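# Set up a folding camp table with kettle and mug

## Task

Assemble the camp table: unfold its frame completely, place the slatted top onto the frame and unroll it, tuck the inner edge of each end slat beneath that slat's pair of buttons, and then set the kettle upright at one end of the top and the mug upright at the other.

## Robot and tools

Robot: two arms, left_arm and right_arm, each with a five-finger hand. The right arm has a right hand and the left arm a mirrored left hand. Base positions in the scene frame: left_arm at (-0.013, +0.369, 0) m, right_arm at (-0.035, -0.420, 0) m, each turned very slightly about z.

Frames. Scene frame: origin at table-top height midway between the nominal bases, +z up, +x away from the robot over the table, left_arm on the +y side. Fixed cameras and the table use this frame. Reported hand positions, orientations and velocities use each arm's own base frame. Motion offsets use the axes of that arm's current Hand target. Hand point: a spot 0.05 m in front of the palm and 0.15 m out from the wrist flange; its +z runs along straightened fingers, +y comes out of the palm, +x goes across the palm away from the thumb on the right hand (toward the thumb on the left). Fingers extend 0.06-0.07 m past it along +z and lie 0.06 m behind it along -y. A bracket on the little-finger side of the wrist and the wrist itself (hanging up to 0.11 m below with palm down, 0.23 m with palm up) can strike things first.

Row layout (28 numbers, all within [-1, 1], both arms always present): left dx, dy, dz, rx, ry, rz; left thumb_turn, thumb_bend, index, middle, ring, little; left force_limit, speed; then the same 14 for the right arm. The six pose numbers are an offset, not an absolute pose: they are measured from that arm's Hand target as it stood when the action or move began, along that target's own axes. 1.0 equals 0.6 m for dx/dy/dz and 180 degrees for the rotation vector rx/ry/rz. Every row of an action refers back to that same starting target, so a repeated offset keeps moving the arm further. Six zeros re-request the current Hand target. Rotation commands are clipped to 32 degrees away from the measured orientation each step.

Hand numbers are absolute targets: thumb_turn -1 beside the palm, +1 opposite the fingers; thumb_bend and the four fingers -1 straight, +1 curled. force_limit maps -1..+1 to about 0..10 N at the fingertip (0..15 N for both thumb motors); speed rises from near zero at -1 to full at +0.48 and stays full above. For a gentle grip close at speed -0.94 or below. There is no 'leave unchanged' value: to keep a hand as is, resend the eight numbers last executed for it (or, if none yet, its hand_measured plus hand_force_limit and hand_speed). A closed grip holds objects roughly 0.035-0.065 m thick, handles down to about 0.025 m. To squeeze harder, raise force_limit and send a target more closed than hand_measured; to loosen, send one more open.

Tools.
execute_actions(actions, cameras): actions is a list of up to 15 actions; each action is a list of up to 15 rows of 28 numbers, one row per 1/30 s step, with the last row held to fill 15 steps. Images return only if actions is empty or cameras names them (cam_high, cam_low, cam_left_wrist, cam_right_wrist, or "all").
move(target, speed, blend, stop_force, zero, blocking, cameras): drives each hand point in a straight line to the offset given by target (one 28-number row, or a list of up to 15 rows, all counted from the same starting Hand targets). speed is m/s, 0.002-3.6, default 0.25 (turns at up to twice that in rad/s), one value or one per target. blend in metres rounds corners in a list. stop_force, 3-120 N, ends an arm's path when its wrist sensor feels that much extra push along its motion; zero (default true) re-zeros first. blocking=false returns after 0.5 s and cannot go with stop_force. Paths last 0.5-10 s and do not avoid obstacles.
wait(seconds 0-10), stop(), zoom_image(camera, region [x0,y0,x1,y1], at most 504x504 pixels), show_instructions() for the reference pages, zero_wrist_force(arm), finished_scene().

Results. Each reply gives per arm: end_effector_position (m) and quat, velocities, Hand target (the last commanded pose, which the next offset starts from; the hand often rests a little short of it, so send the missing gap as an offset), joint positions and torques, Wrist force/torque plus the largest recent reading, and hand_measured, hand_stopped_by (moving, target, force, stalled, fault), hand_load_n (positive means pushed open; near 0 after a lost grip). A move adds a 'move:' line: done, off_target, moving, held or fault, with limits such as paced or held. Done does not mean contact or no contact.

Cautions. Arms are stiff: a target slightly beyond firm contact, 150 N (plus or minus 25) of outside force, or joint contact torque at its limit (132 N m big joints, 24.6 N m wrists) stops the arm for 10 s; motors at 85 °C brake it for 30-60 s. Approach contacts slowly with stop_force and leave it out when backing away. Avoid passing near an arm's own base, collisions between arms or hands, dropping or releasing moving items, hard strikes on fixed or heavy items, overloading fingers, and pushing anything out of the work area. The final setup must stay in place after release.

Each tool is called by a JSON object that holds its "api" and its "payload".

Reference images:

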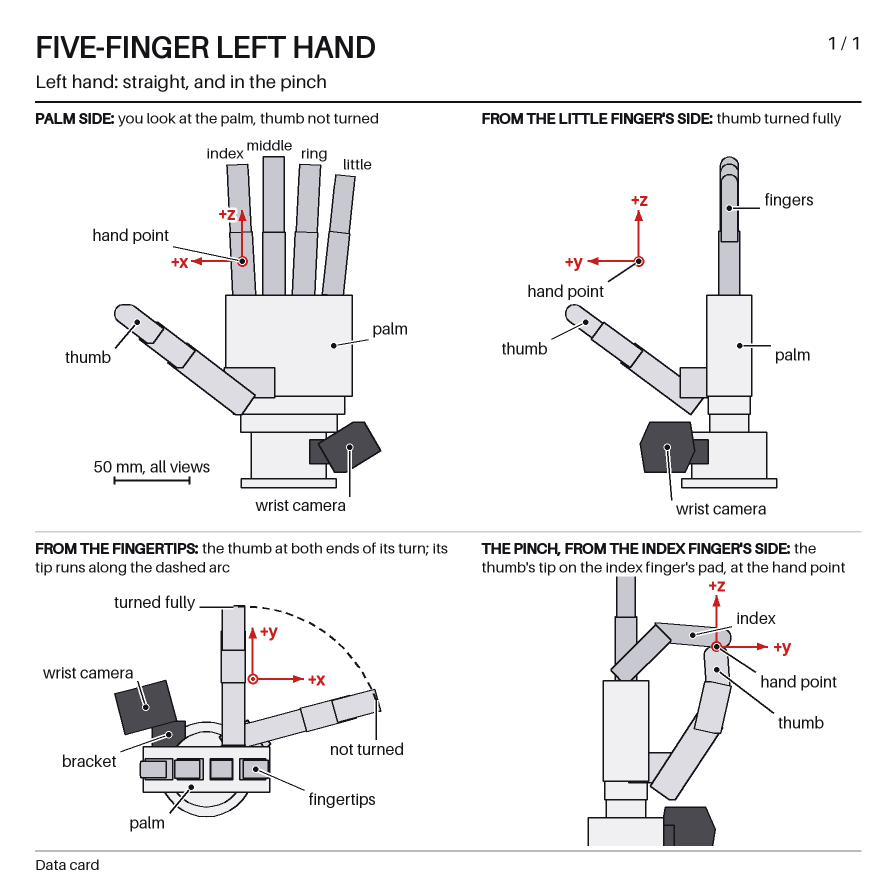

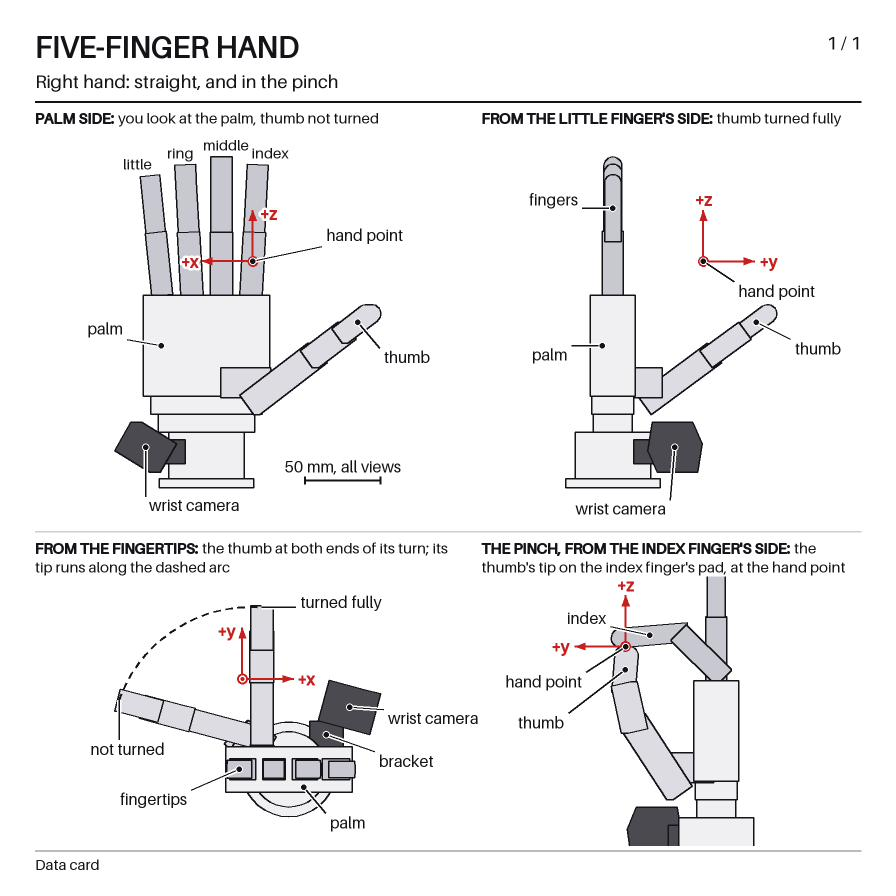

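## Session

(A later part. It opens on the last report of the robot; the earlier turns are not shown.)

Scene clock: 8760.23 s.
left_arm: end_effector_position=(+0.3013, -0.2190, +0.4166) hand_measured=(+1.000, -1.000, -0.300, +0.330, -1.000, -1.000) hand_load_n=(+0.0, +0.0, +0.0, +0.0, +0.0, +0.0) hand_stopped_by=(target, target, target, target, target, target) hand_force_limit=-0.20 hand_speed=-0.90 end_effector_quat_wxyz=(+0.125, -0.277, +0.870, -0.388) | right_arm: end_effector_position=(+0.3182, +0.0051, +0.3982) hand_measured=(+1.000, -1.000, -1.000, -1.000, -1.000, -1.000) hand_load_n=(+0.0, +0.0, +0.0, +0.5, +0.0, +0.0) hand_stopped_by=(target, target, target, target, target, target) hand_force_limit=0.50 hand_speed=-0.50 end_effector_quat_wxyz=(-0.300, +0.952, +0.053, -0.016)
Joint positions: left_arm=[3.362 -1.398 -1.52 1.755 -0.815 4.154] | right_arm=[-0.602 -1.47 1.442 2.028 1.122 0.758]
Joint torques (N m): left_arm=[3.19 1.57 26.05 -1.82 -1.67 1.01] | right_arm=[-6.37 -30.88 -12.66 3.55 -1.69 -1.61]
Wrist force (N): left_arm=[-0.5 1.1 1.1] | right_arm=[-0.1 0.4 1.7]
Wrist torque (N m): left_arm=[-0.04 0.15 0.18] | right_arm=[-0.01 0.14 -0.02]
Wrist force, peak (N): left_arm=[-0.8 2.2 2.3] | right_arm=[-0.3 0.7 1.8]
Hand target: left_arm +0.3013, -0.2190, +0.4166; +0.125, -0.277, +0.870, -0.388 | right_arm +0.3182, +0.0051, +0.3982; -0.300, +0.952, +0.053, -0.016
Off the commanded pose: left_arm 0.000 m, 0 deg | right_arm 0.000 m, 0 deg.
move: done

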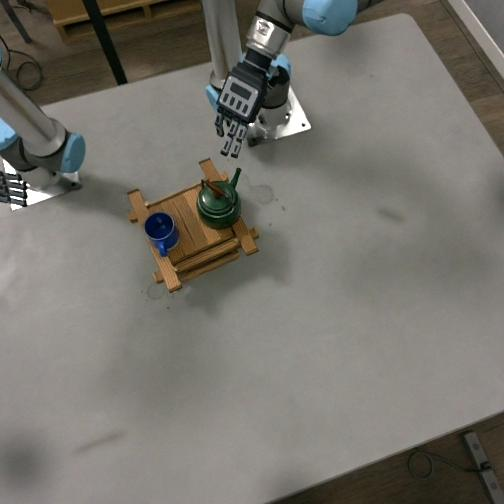

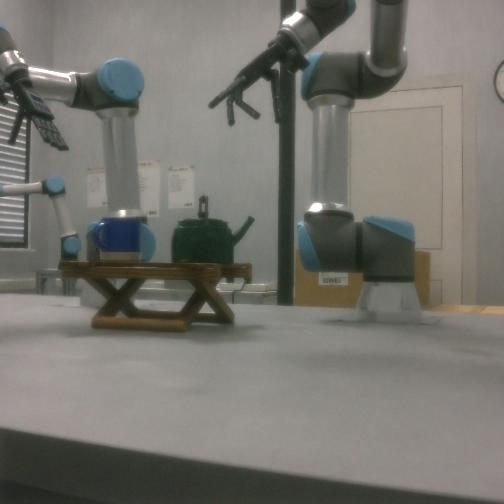

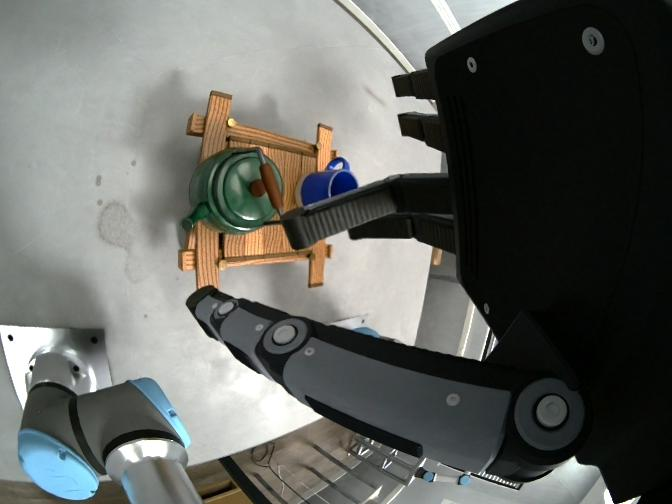

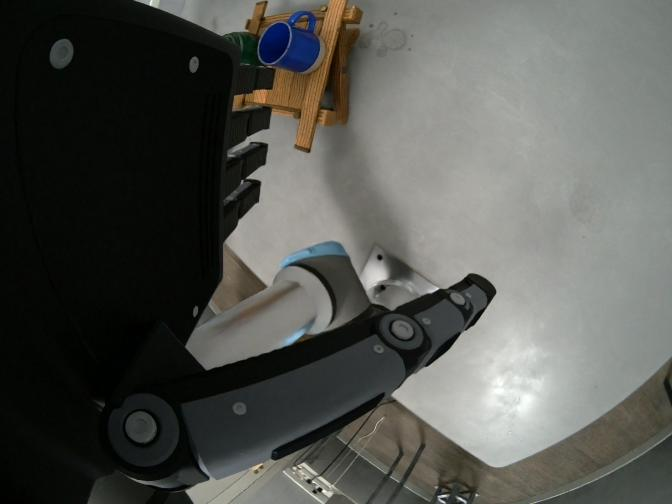

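{"api": "zoom_image", "payload": {"camera": "cam_left_wrist", "region": [160, 70, 380, 310]}}

{"api": "zoom_image", "payload": {"camera": "cam_high", "region": [115, 150, 270, 300]}}

{"api": "zoom_image", "payload": {"camera": "cam_low", "region": [50, 180, 270, 340]}}

{"api": "zoom_image", "payload": {"camera": "cam_right_wrist", "region": [220, 0, 380, 160]}}

Scaled by 2.100 from the camera's 672x504 image, which has a finer 960x720 frame.

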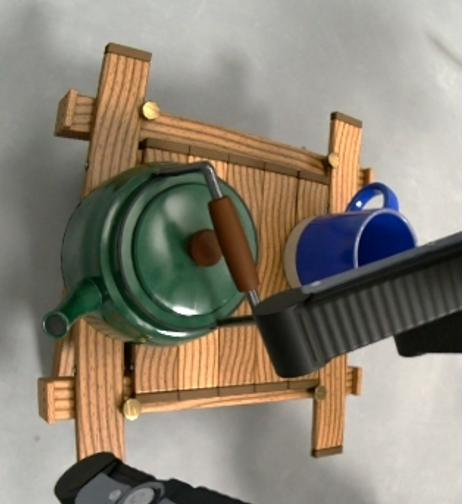

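Scaled by 3.252 from the camera's 504x504 image, which has a finer 720x720 frame.

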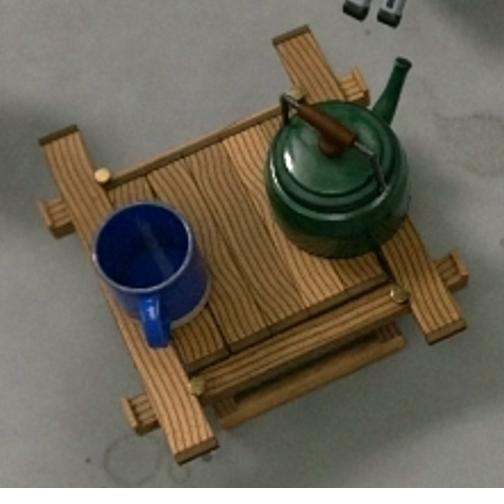

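Scaled by 2.291 from the camera's 504x504 image, which has a finer 720x720 frame.

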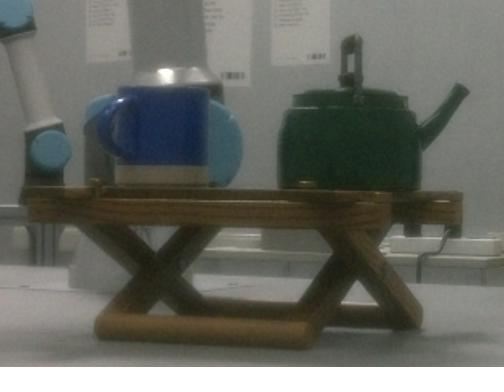

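Scaled by 3.150 from the camera's 672x504 image, which has a finer 960x720 frame.

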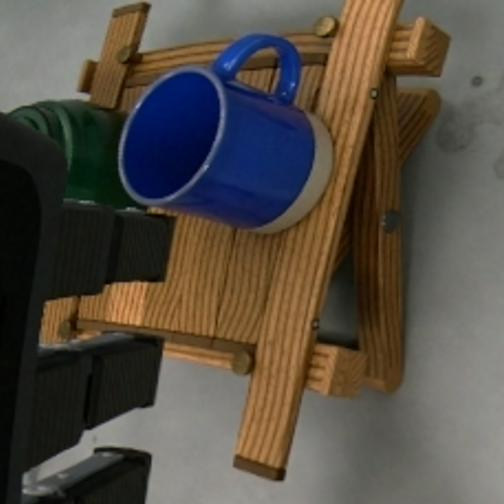

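{"api": "zoom_image", "payload": {"camera": "cam_left_wrist", "region": [205, 235, 245, 285]}}

{"api": "zoom_image", "payload": {"camera": "cam_left_wrist", "region": [205, 100, 260, 150]}}

{"api": "zoom_image", "payload": {"camera": "cam_left_wrist", "region": [300, 120, 345, 170]}}

{"api": "zoom_image", "payload": {"camera": "cam_left_wrist", "region": [290, 230, 340, 290]}}

{"api": "zoom_image", "payload": {"camera": "cam_high", "region": [225, 225, 265, 260]}}

Scaled by 10.080 from the camera's 672x504 image, which has a finer 960x720 frame.

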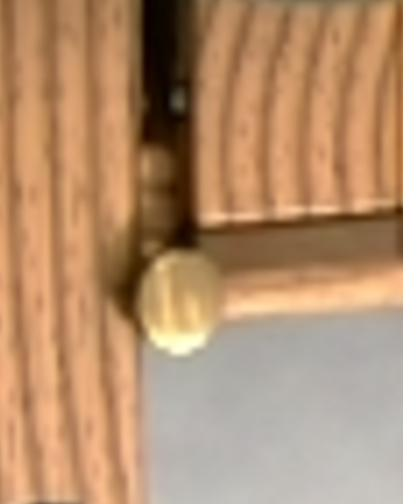

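Scaled by 9.164 from the camera's 672x504 image, which has a finer 960x720 frame.

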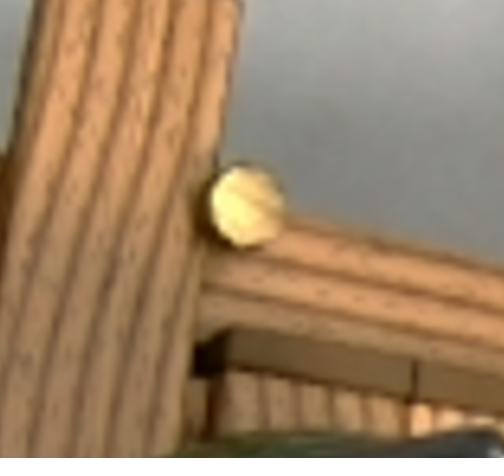

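Scaled by 10.080 from the camera's 672x504 image, which has a finer 960x720 frame.

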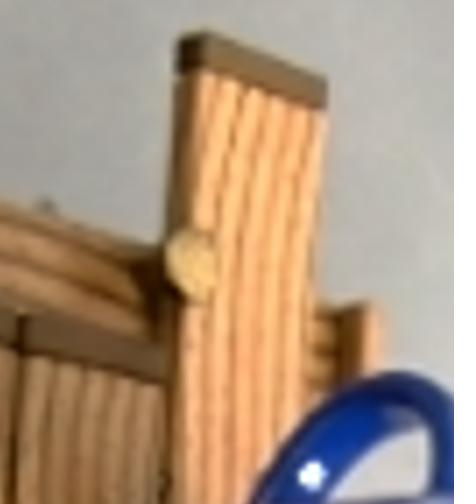

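Scaled by 8.400 from the camera's 672x504 image, which has a finer 960x720 frame.

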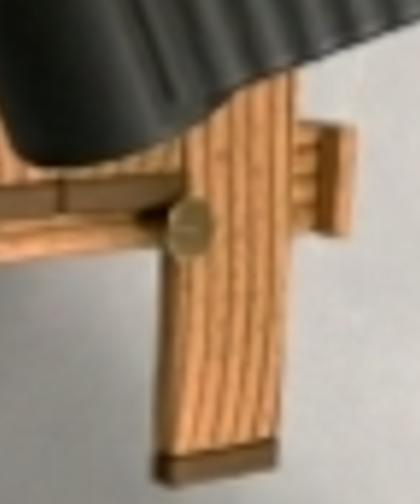

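Scaled by 12.600 from the camera's 504x504 image, which has a finer 720x720 frame.

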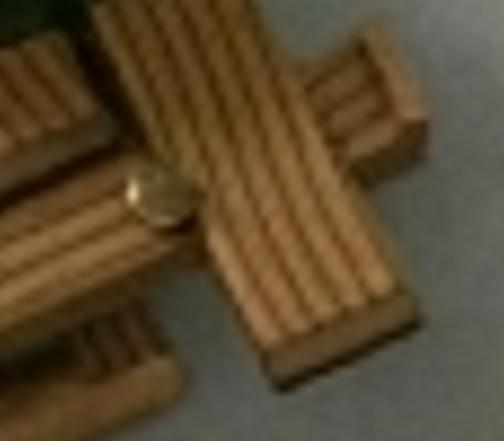

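{"api": "move", "payload": {"target": [0.0658,-0.1025,0.1138,0,0,0,1,-1,-1,-1,-1,-1,-0.2,-0.5,0,0,0,0,0,0,1,-1,-1,-1,-1,-1,0.5,-0.5], "speed": 0.12, "cameras": ["cam_left_wrist","cam_low"]}}

Scene clock: 8825.30 s.
left_arm: end_effector_position=(+0.3223, -0.3168, +0.4166) hand_measured=(+1.000, -1.000, -1.000, -1.000, -1.000, -1.000) hand_load_n=(+0.0, +0.0, +0.0, +0.0, +0.0, +0.0) hand_stopped_by=(target, target, target, target, target, target) hand_force_limit=-0.20 hand_speed=-0.50 end_effector_quat_wxyz=(+0.125, -0.276, +0.871, -0.388) | right_arm: end_effector_position=(+0.3182, +0.0051, +0.3982) hand_measured=(+1.000, -1.000, -1.000, -1.000, -1.000, -1.000) hand_load_n=(+0.0, +0.0, +0.0, +0.0, +0.0, +0.0) hand_stopped_by=(target, target, target, target, target, target) hand_force_limit=0.50 hand_speed=-0.50 end_effector_quat_wxyz=(-0.300, +0.952, +0.053, -0.016)
Joint positions: left_arm=[2.972 -1.545 -1.33 1.973 -1.019 3.732] | right_arm=[-0.602 -1.47 1.442 2.028 1.122 0.758]
Joint torques (N m): left_arm=[-3.6 24.38 13.11 -1.85 2.12 -0.95] | right_arm=[-6.66 -30.22 -12.29 3.43 -1.73 -1.56]
Wrist force (N): left_arm=[-0.8 1.1 1.9] | right_arm=[-0.4 0.5 1.4]
Wrist torque (N m): left_arm=[-0.08 0.24 0.00] | right_arm=[0.03 0.19 -0.03]
Wrist force, peak (N): left_arm=[-0.2 0.4 2.5] | right_arm=[0.0 0.7 1.8]
Hand target: left_arm +0.3222, -0.3168, +0.4166; +0.125, -0.277, +0.870, -0.388 | right_arm +0.3182, +0.0051, +0.3982; -0.300, +0.952, +0.053, -0.016
Off the commanded pose: left_arm 0.000 m, 0 deg | right_arm 0.000 m, 0 deg.
move: done
Images, in order (width x height): cam_low 504x504, cam_left_wrist 672x504.

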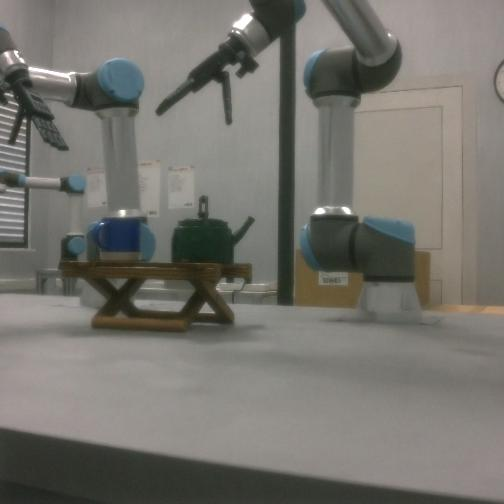

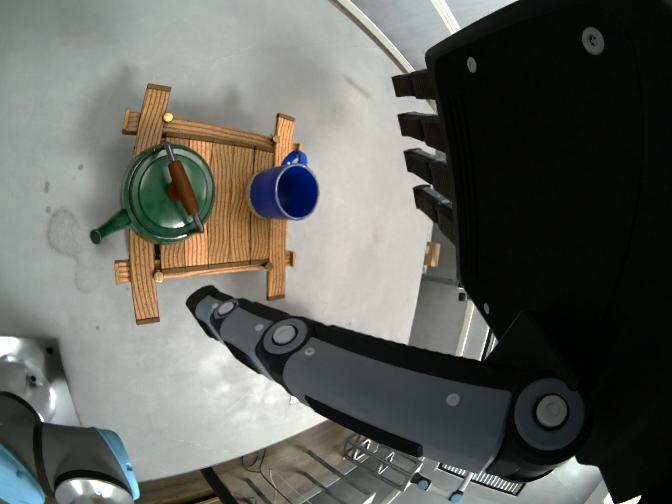

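{"api": "zoom_image", "payload": {"camera": "cam_left_wrist", "region": [140, 255, 180, 295]}}

{"api": "zoom_image", "payload": {"camera": "cam_left_wrist", "region": [150, 100, 190, 140]}}

{"api": "zoom_image", "payload": {"camera": "cam_left_wrist", "region": [250, 245, 290, 285]}}

{"api": "zoom_image", "payload": {"camera": "cam_left_wrist", "region": [255, 120, 295, 160]}}

Scaled by 12.600 from the camera's 672x504 image, which has a finer 960x720 frame.

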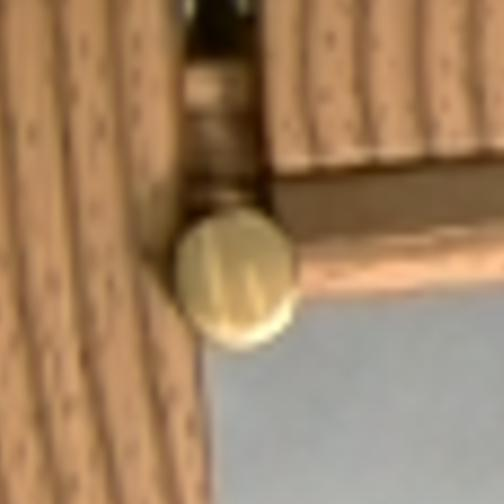

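Scaled by 12.600 from the camera's 672x504 image, which has a finer 960x720 frame.

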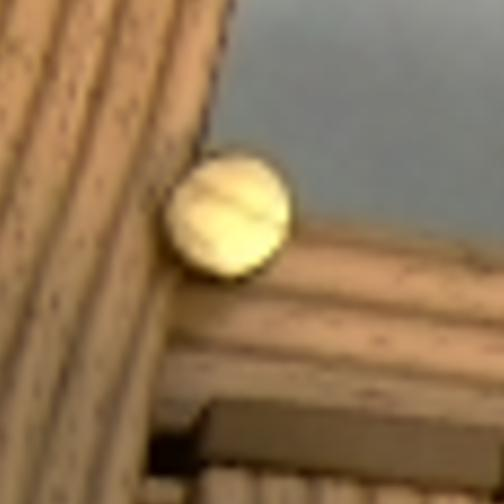

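Scaled by 12.600 from the camera's 672x504 image, which has a finer 960x720 frame.

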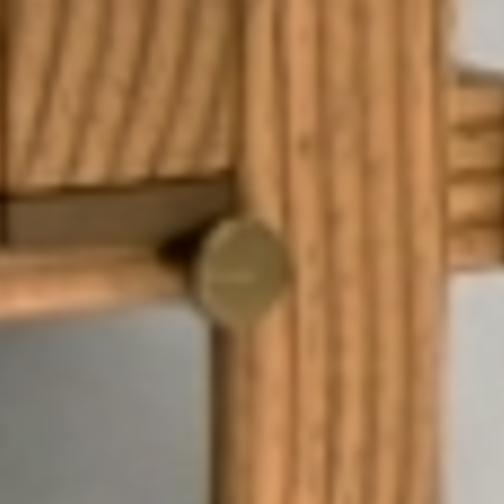

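Scaled by 12.600 from the camera's 672x504 image, which has a finer 960x720 frame.

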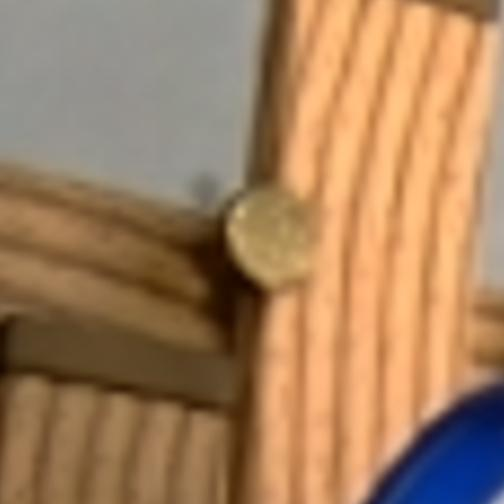

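{"api": "move", "payload": {"target": [0.0441,0.0428,0.1767,0,0,0,1,-1,-1,-1,-1,-1,-0.2,-0.5,0,0,0,0,0,0,1,-1,-1,-1,-1,-1,0.5,-0.5], "speed": 0.12, "cameras": ["cam_left_wrist","cam_low","cam_high"]}}

Scene clock: 8887.67 s.
left_arm: end_effector_position=(+0.3364, -0.3823, +0.3265) hand_measured=(+1.000, -1.000, -1.000, -1.000, -1.000, -1.000) hand_load_n=(+0.0, +0.0, +0.0, -0.5, +0.0, +0.0) hand_stopped_by=(target, target, target, target, target, target) hand_force_limit=-0.20 hand_speed=-0.50 end_effector_quat_wxyz=(+0.124, -0.277, +0.871, -0.388) | right_arm: end_effector_position=(+0.3182, +0.0051, +0.3982) hand_measured=(+1.000, -1.000, -1.000, -1.000, -1.000, -1.000) hand_load_n=(+0.0, +0.0, +0.0, +0.0, +0.0, +0.0) hand_stopped_by=(target, target, target, target, target, target) hand_force_limit=0.50 hand_speed=-0.50 end_effector_quat_wxyz=(-0.300, +0.952, +0.053, -0.016)
Joint positions: left_arm=[2.784 -1.634 -1.457 2.265 -1.141 3.57] | right_arm=[-0.602 -1.47 1.442 2.028 1.122 0.758]
Joint torques (N m): left_arm=[1.31 31.6 31.31 -1.25 2.32 1.11] | right_arm=[-6.8 -31 -11.65 3.47 -1.79 -1.4]
Wrist force (N): left_arm=[-0.8 1.0 1.7] | right_arm=[-0.2 0.7 1.6]
Wrist torque (N m): left_arm=[-0.04 0.22 0.00] | right_arm=[0.05 0.15 -0.02]
Wrist force, peak (N): left_arm=[-0.6 1.3 2.7] | right_arm=[0.0 0.9 1.7]
Hand target: left_arm +0.3365, -0.3823, +0.3265; +0.125, -0.277, +0.870, -0.388 | right_arm +0.3182, +0.0051, +0.3982; -0.300, +0.952, +0.053, -0.016
Off the commanded pose: left_arm 0.000 m, 0 deg | right_arm 0.000 m, 0 deg.
move: done
Images, in order (width x height): cam_high 504x504, cam_low 504x504, cam_left_wrist 672x504.

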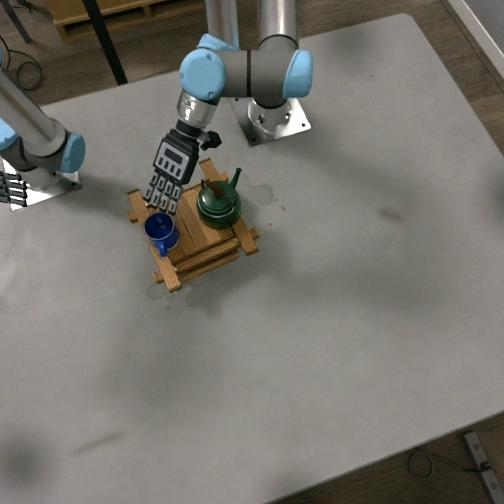

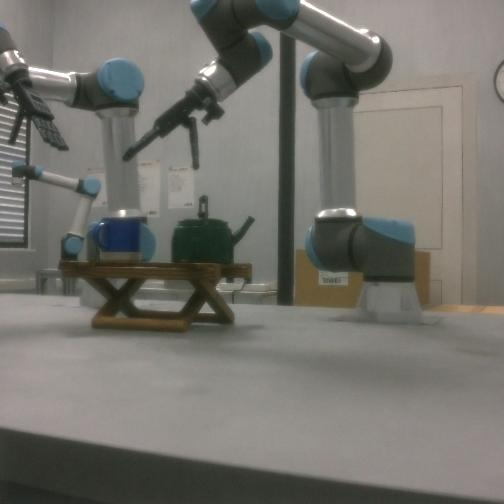

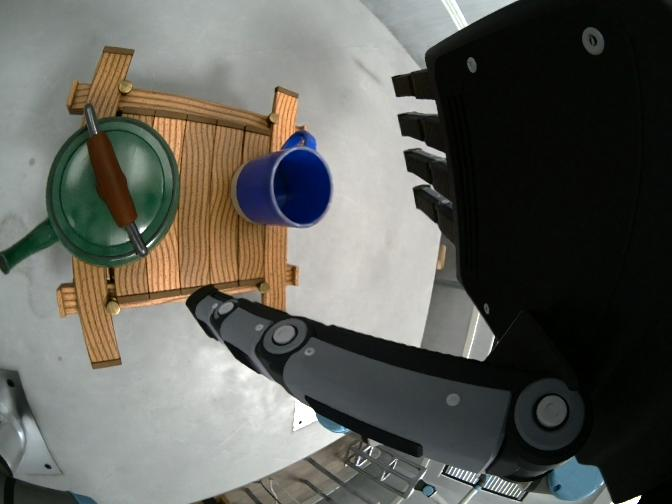

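{"api": "zoom_image", "payload": {"camera": "cam_left_wrist", "region": [94, 290, 134, 330]}}

{"api": "zoom_image", "payload": {"camera": "cam_left_wrist", "region": [105, 67, 145, 107]}}

{"api": "zoom_image", "payload": {"camera": "cam_left_wrist", "region": [245, 268, 285, 308]}}

{"api": "zoom_image", "payload": {"camera": "cam_left_wrist", "region": [252, 98, 292, 138]}}

Scaled by 12.600 from the camera's 672x504 image, which has a finer 960x720 frame.

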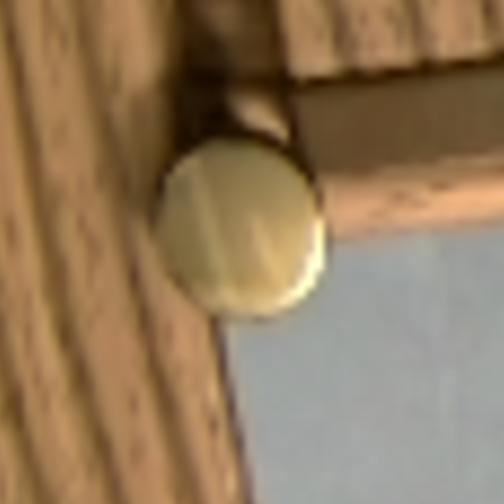

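Scaled by 12.600 from the camera's 672x504 image, which has a finer 960x720 frame.

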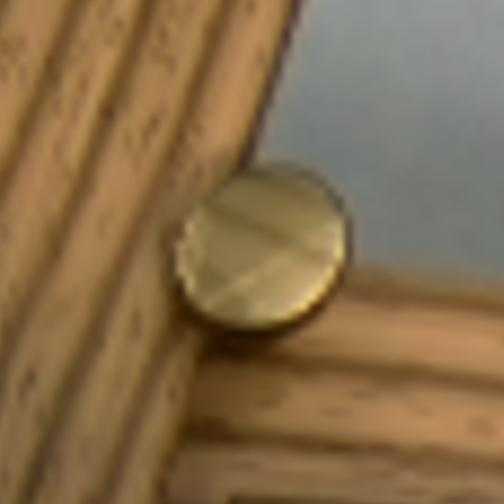

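Scaled by 12.600 from the camera's 672x504 image, which has a finer 960x720 frame.

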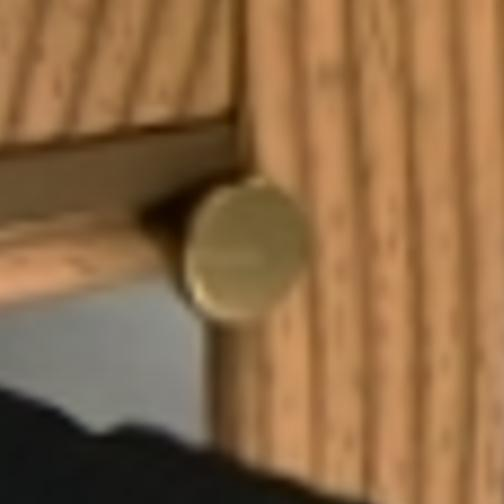

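Scaled by 12.600 from the camera's 672x504 image, which has a finer 960x720 frame.

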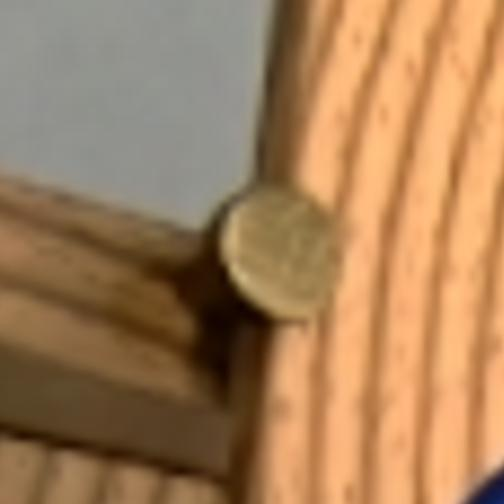

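{"api": "move", "payload": {"target": [-0.05,-0.15,-0.25,0,0,0,1,-1,-1,-1,-1,-1,-0.2,-0.5,0,0,0,0,0,0,1,-1,-1,-1,-1,-1,0.5,-0.5], "speed": 0.2, "cameras": ["cam_high","cam_low"]}}

Scene clock: 8920.20 s.
left_arm: end_effector_position=(+0.3310, -0.3233, +0.4937) hand_measured=(+1.000, -1.000, -1.000, -1.000, -1.000, -1.000) hand_load_n=(+0.0, +0.0, +0.0, +0.0, +0.0, +0.0) hand_stopped_by=(target, target, target, target, target, target) hand_force_limit=-0.20 hand_speed=-0.50 end_effector_quat_wxyz=(+0.125, -0.277, +0.871, -0.388) | right_arm: end_effector_position=(+0.3182, +0.0051, +0.3982) hand_measured=(+1.000, -1.000, -1.000, -1.000, -1.000, -1.000) hand_load_n=(+0.0, +0.0, +0.0, +0.0, +0.0, +0.0) hand_stopped_by=(target, target, target, target, target, target) hand_force_limit=0.50 hand_speed=-0.50 end_effector_quat_wxyz=(-0.300, +0.952, +0.053, -0.016)
Joint positions: left_arm=[2.955 -1.645 -1.014 1.764 -1.029 3.716] | right_arm=[-0.602 -1.47 1.442 2.028 1.122 0.758]
Joint torques (N m): left_arm=[0.73 29.42 24.84 -2.55 -1.98 -1.07] | right_arm=[-5.95 -29.97 -12.02 3.46 -1.73 -1.66]
Wrist force (N): left_arm=[-0.3 1.0 2.0] | right_arm=[-0.1 0.4 1.4]
Wrist torque (N m): left_arm=[-0.06 0.18 0.16] | right_arm=[0.01 0.15 -0.02]
Wrist force, peak (N): left_arm=[-0.4 1.9 3.4] | right_arm=[0.0 0.7 1.9]
Hand target: left_arm +0.3309, -0.3233, +0.4938; +0.125, -0.277, +0.870, -0.388 | right_arm +0.3182, +0.0051, +0.3982; -0.300, +0.952, +0.053, -0.016
Off the commanded pose: left_arm 0.000 m, 0 deg | right_arm 0.000 m, 0 deg.
move: done
Images, in order (width x height): cam_high 504x504, cam_low 504x504.

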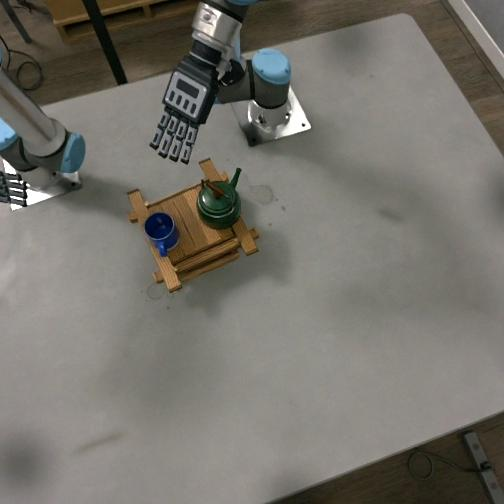

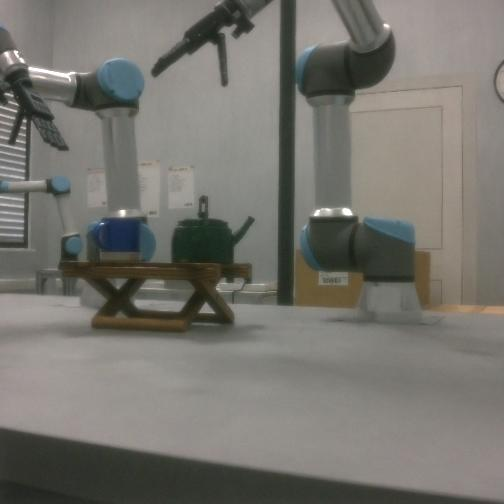

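{"api": "finished_scene", "payload": {}}

The scene is finished: the task was done.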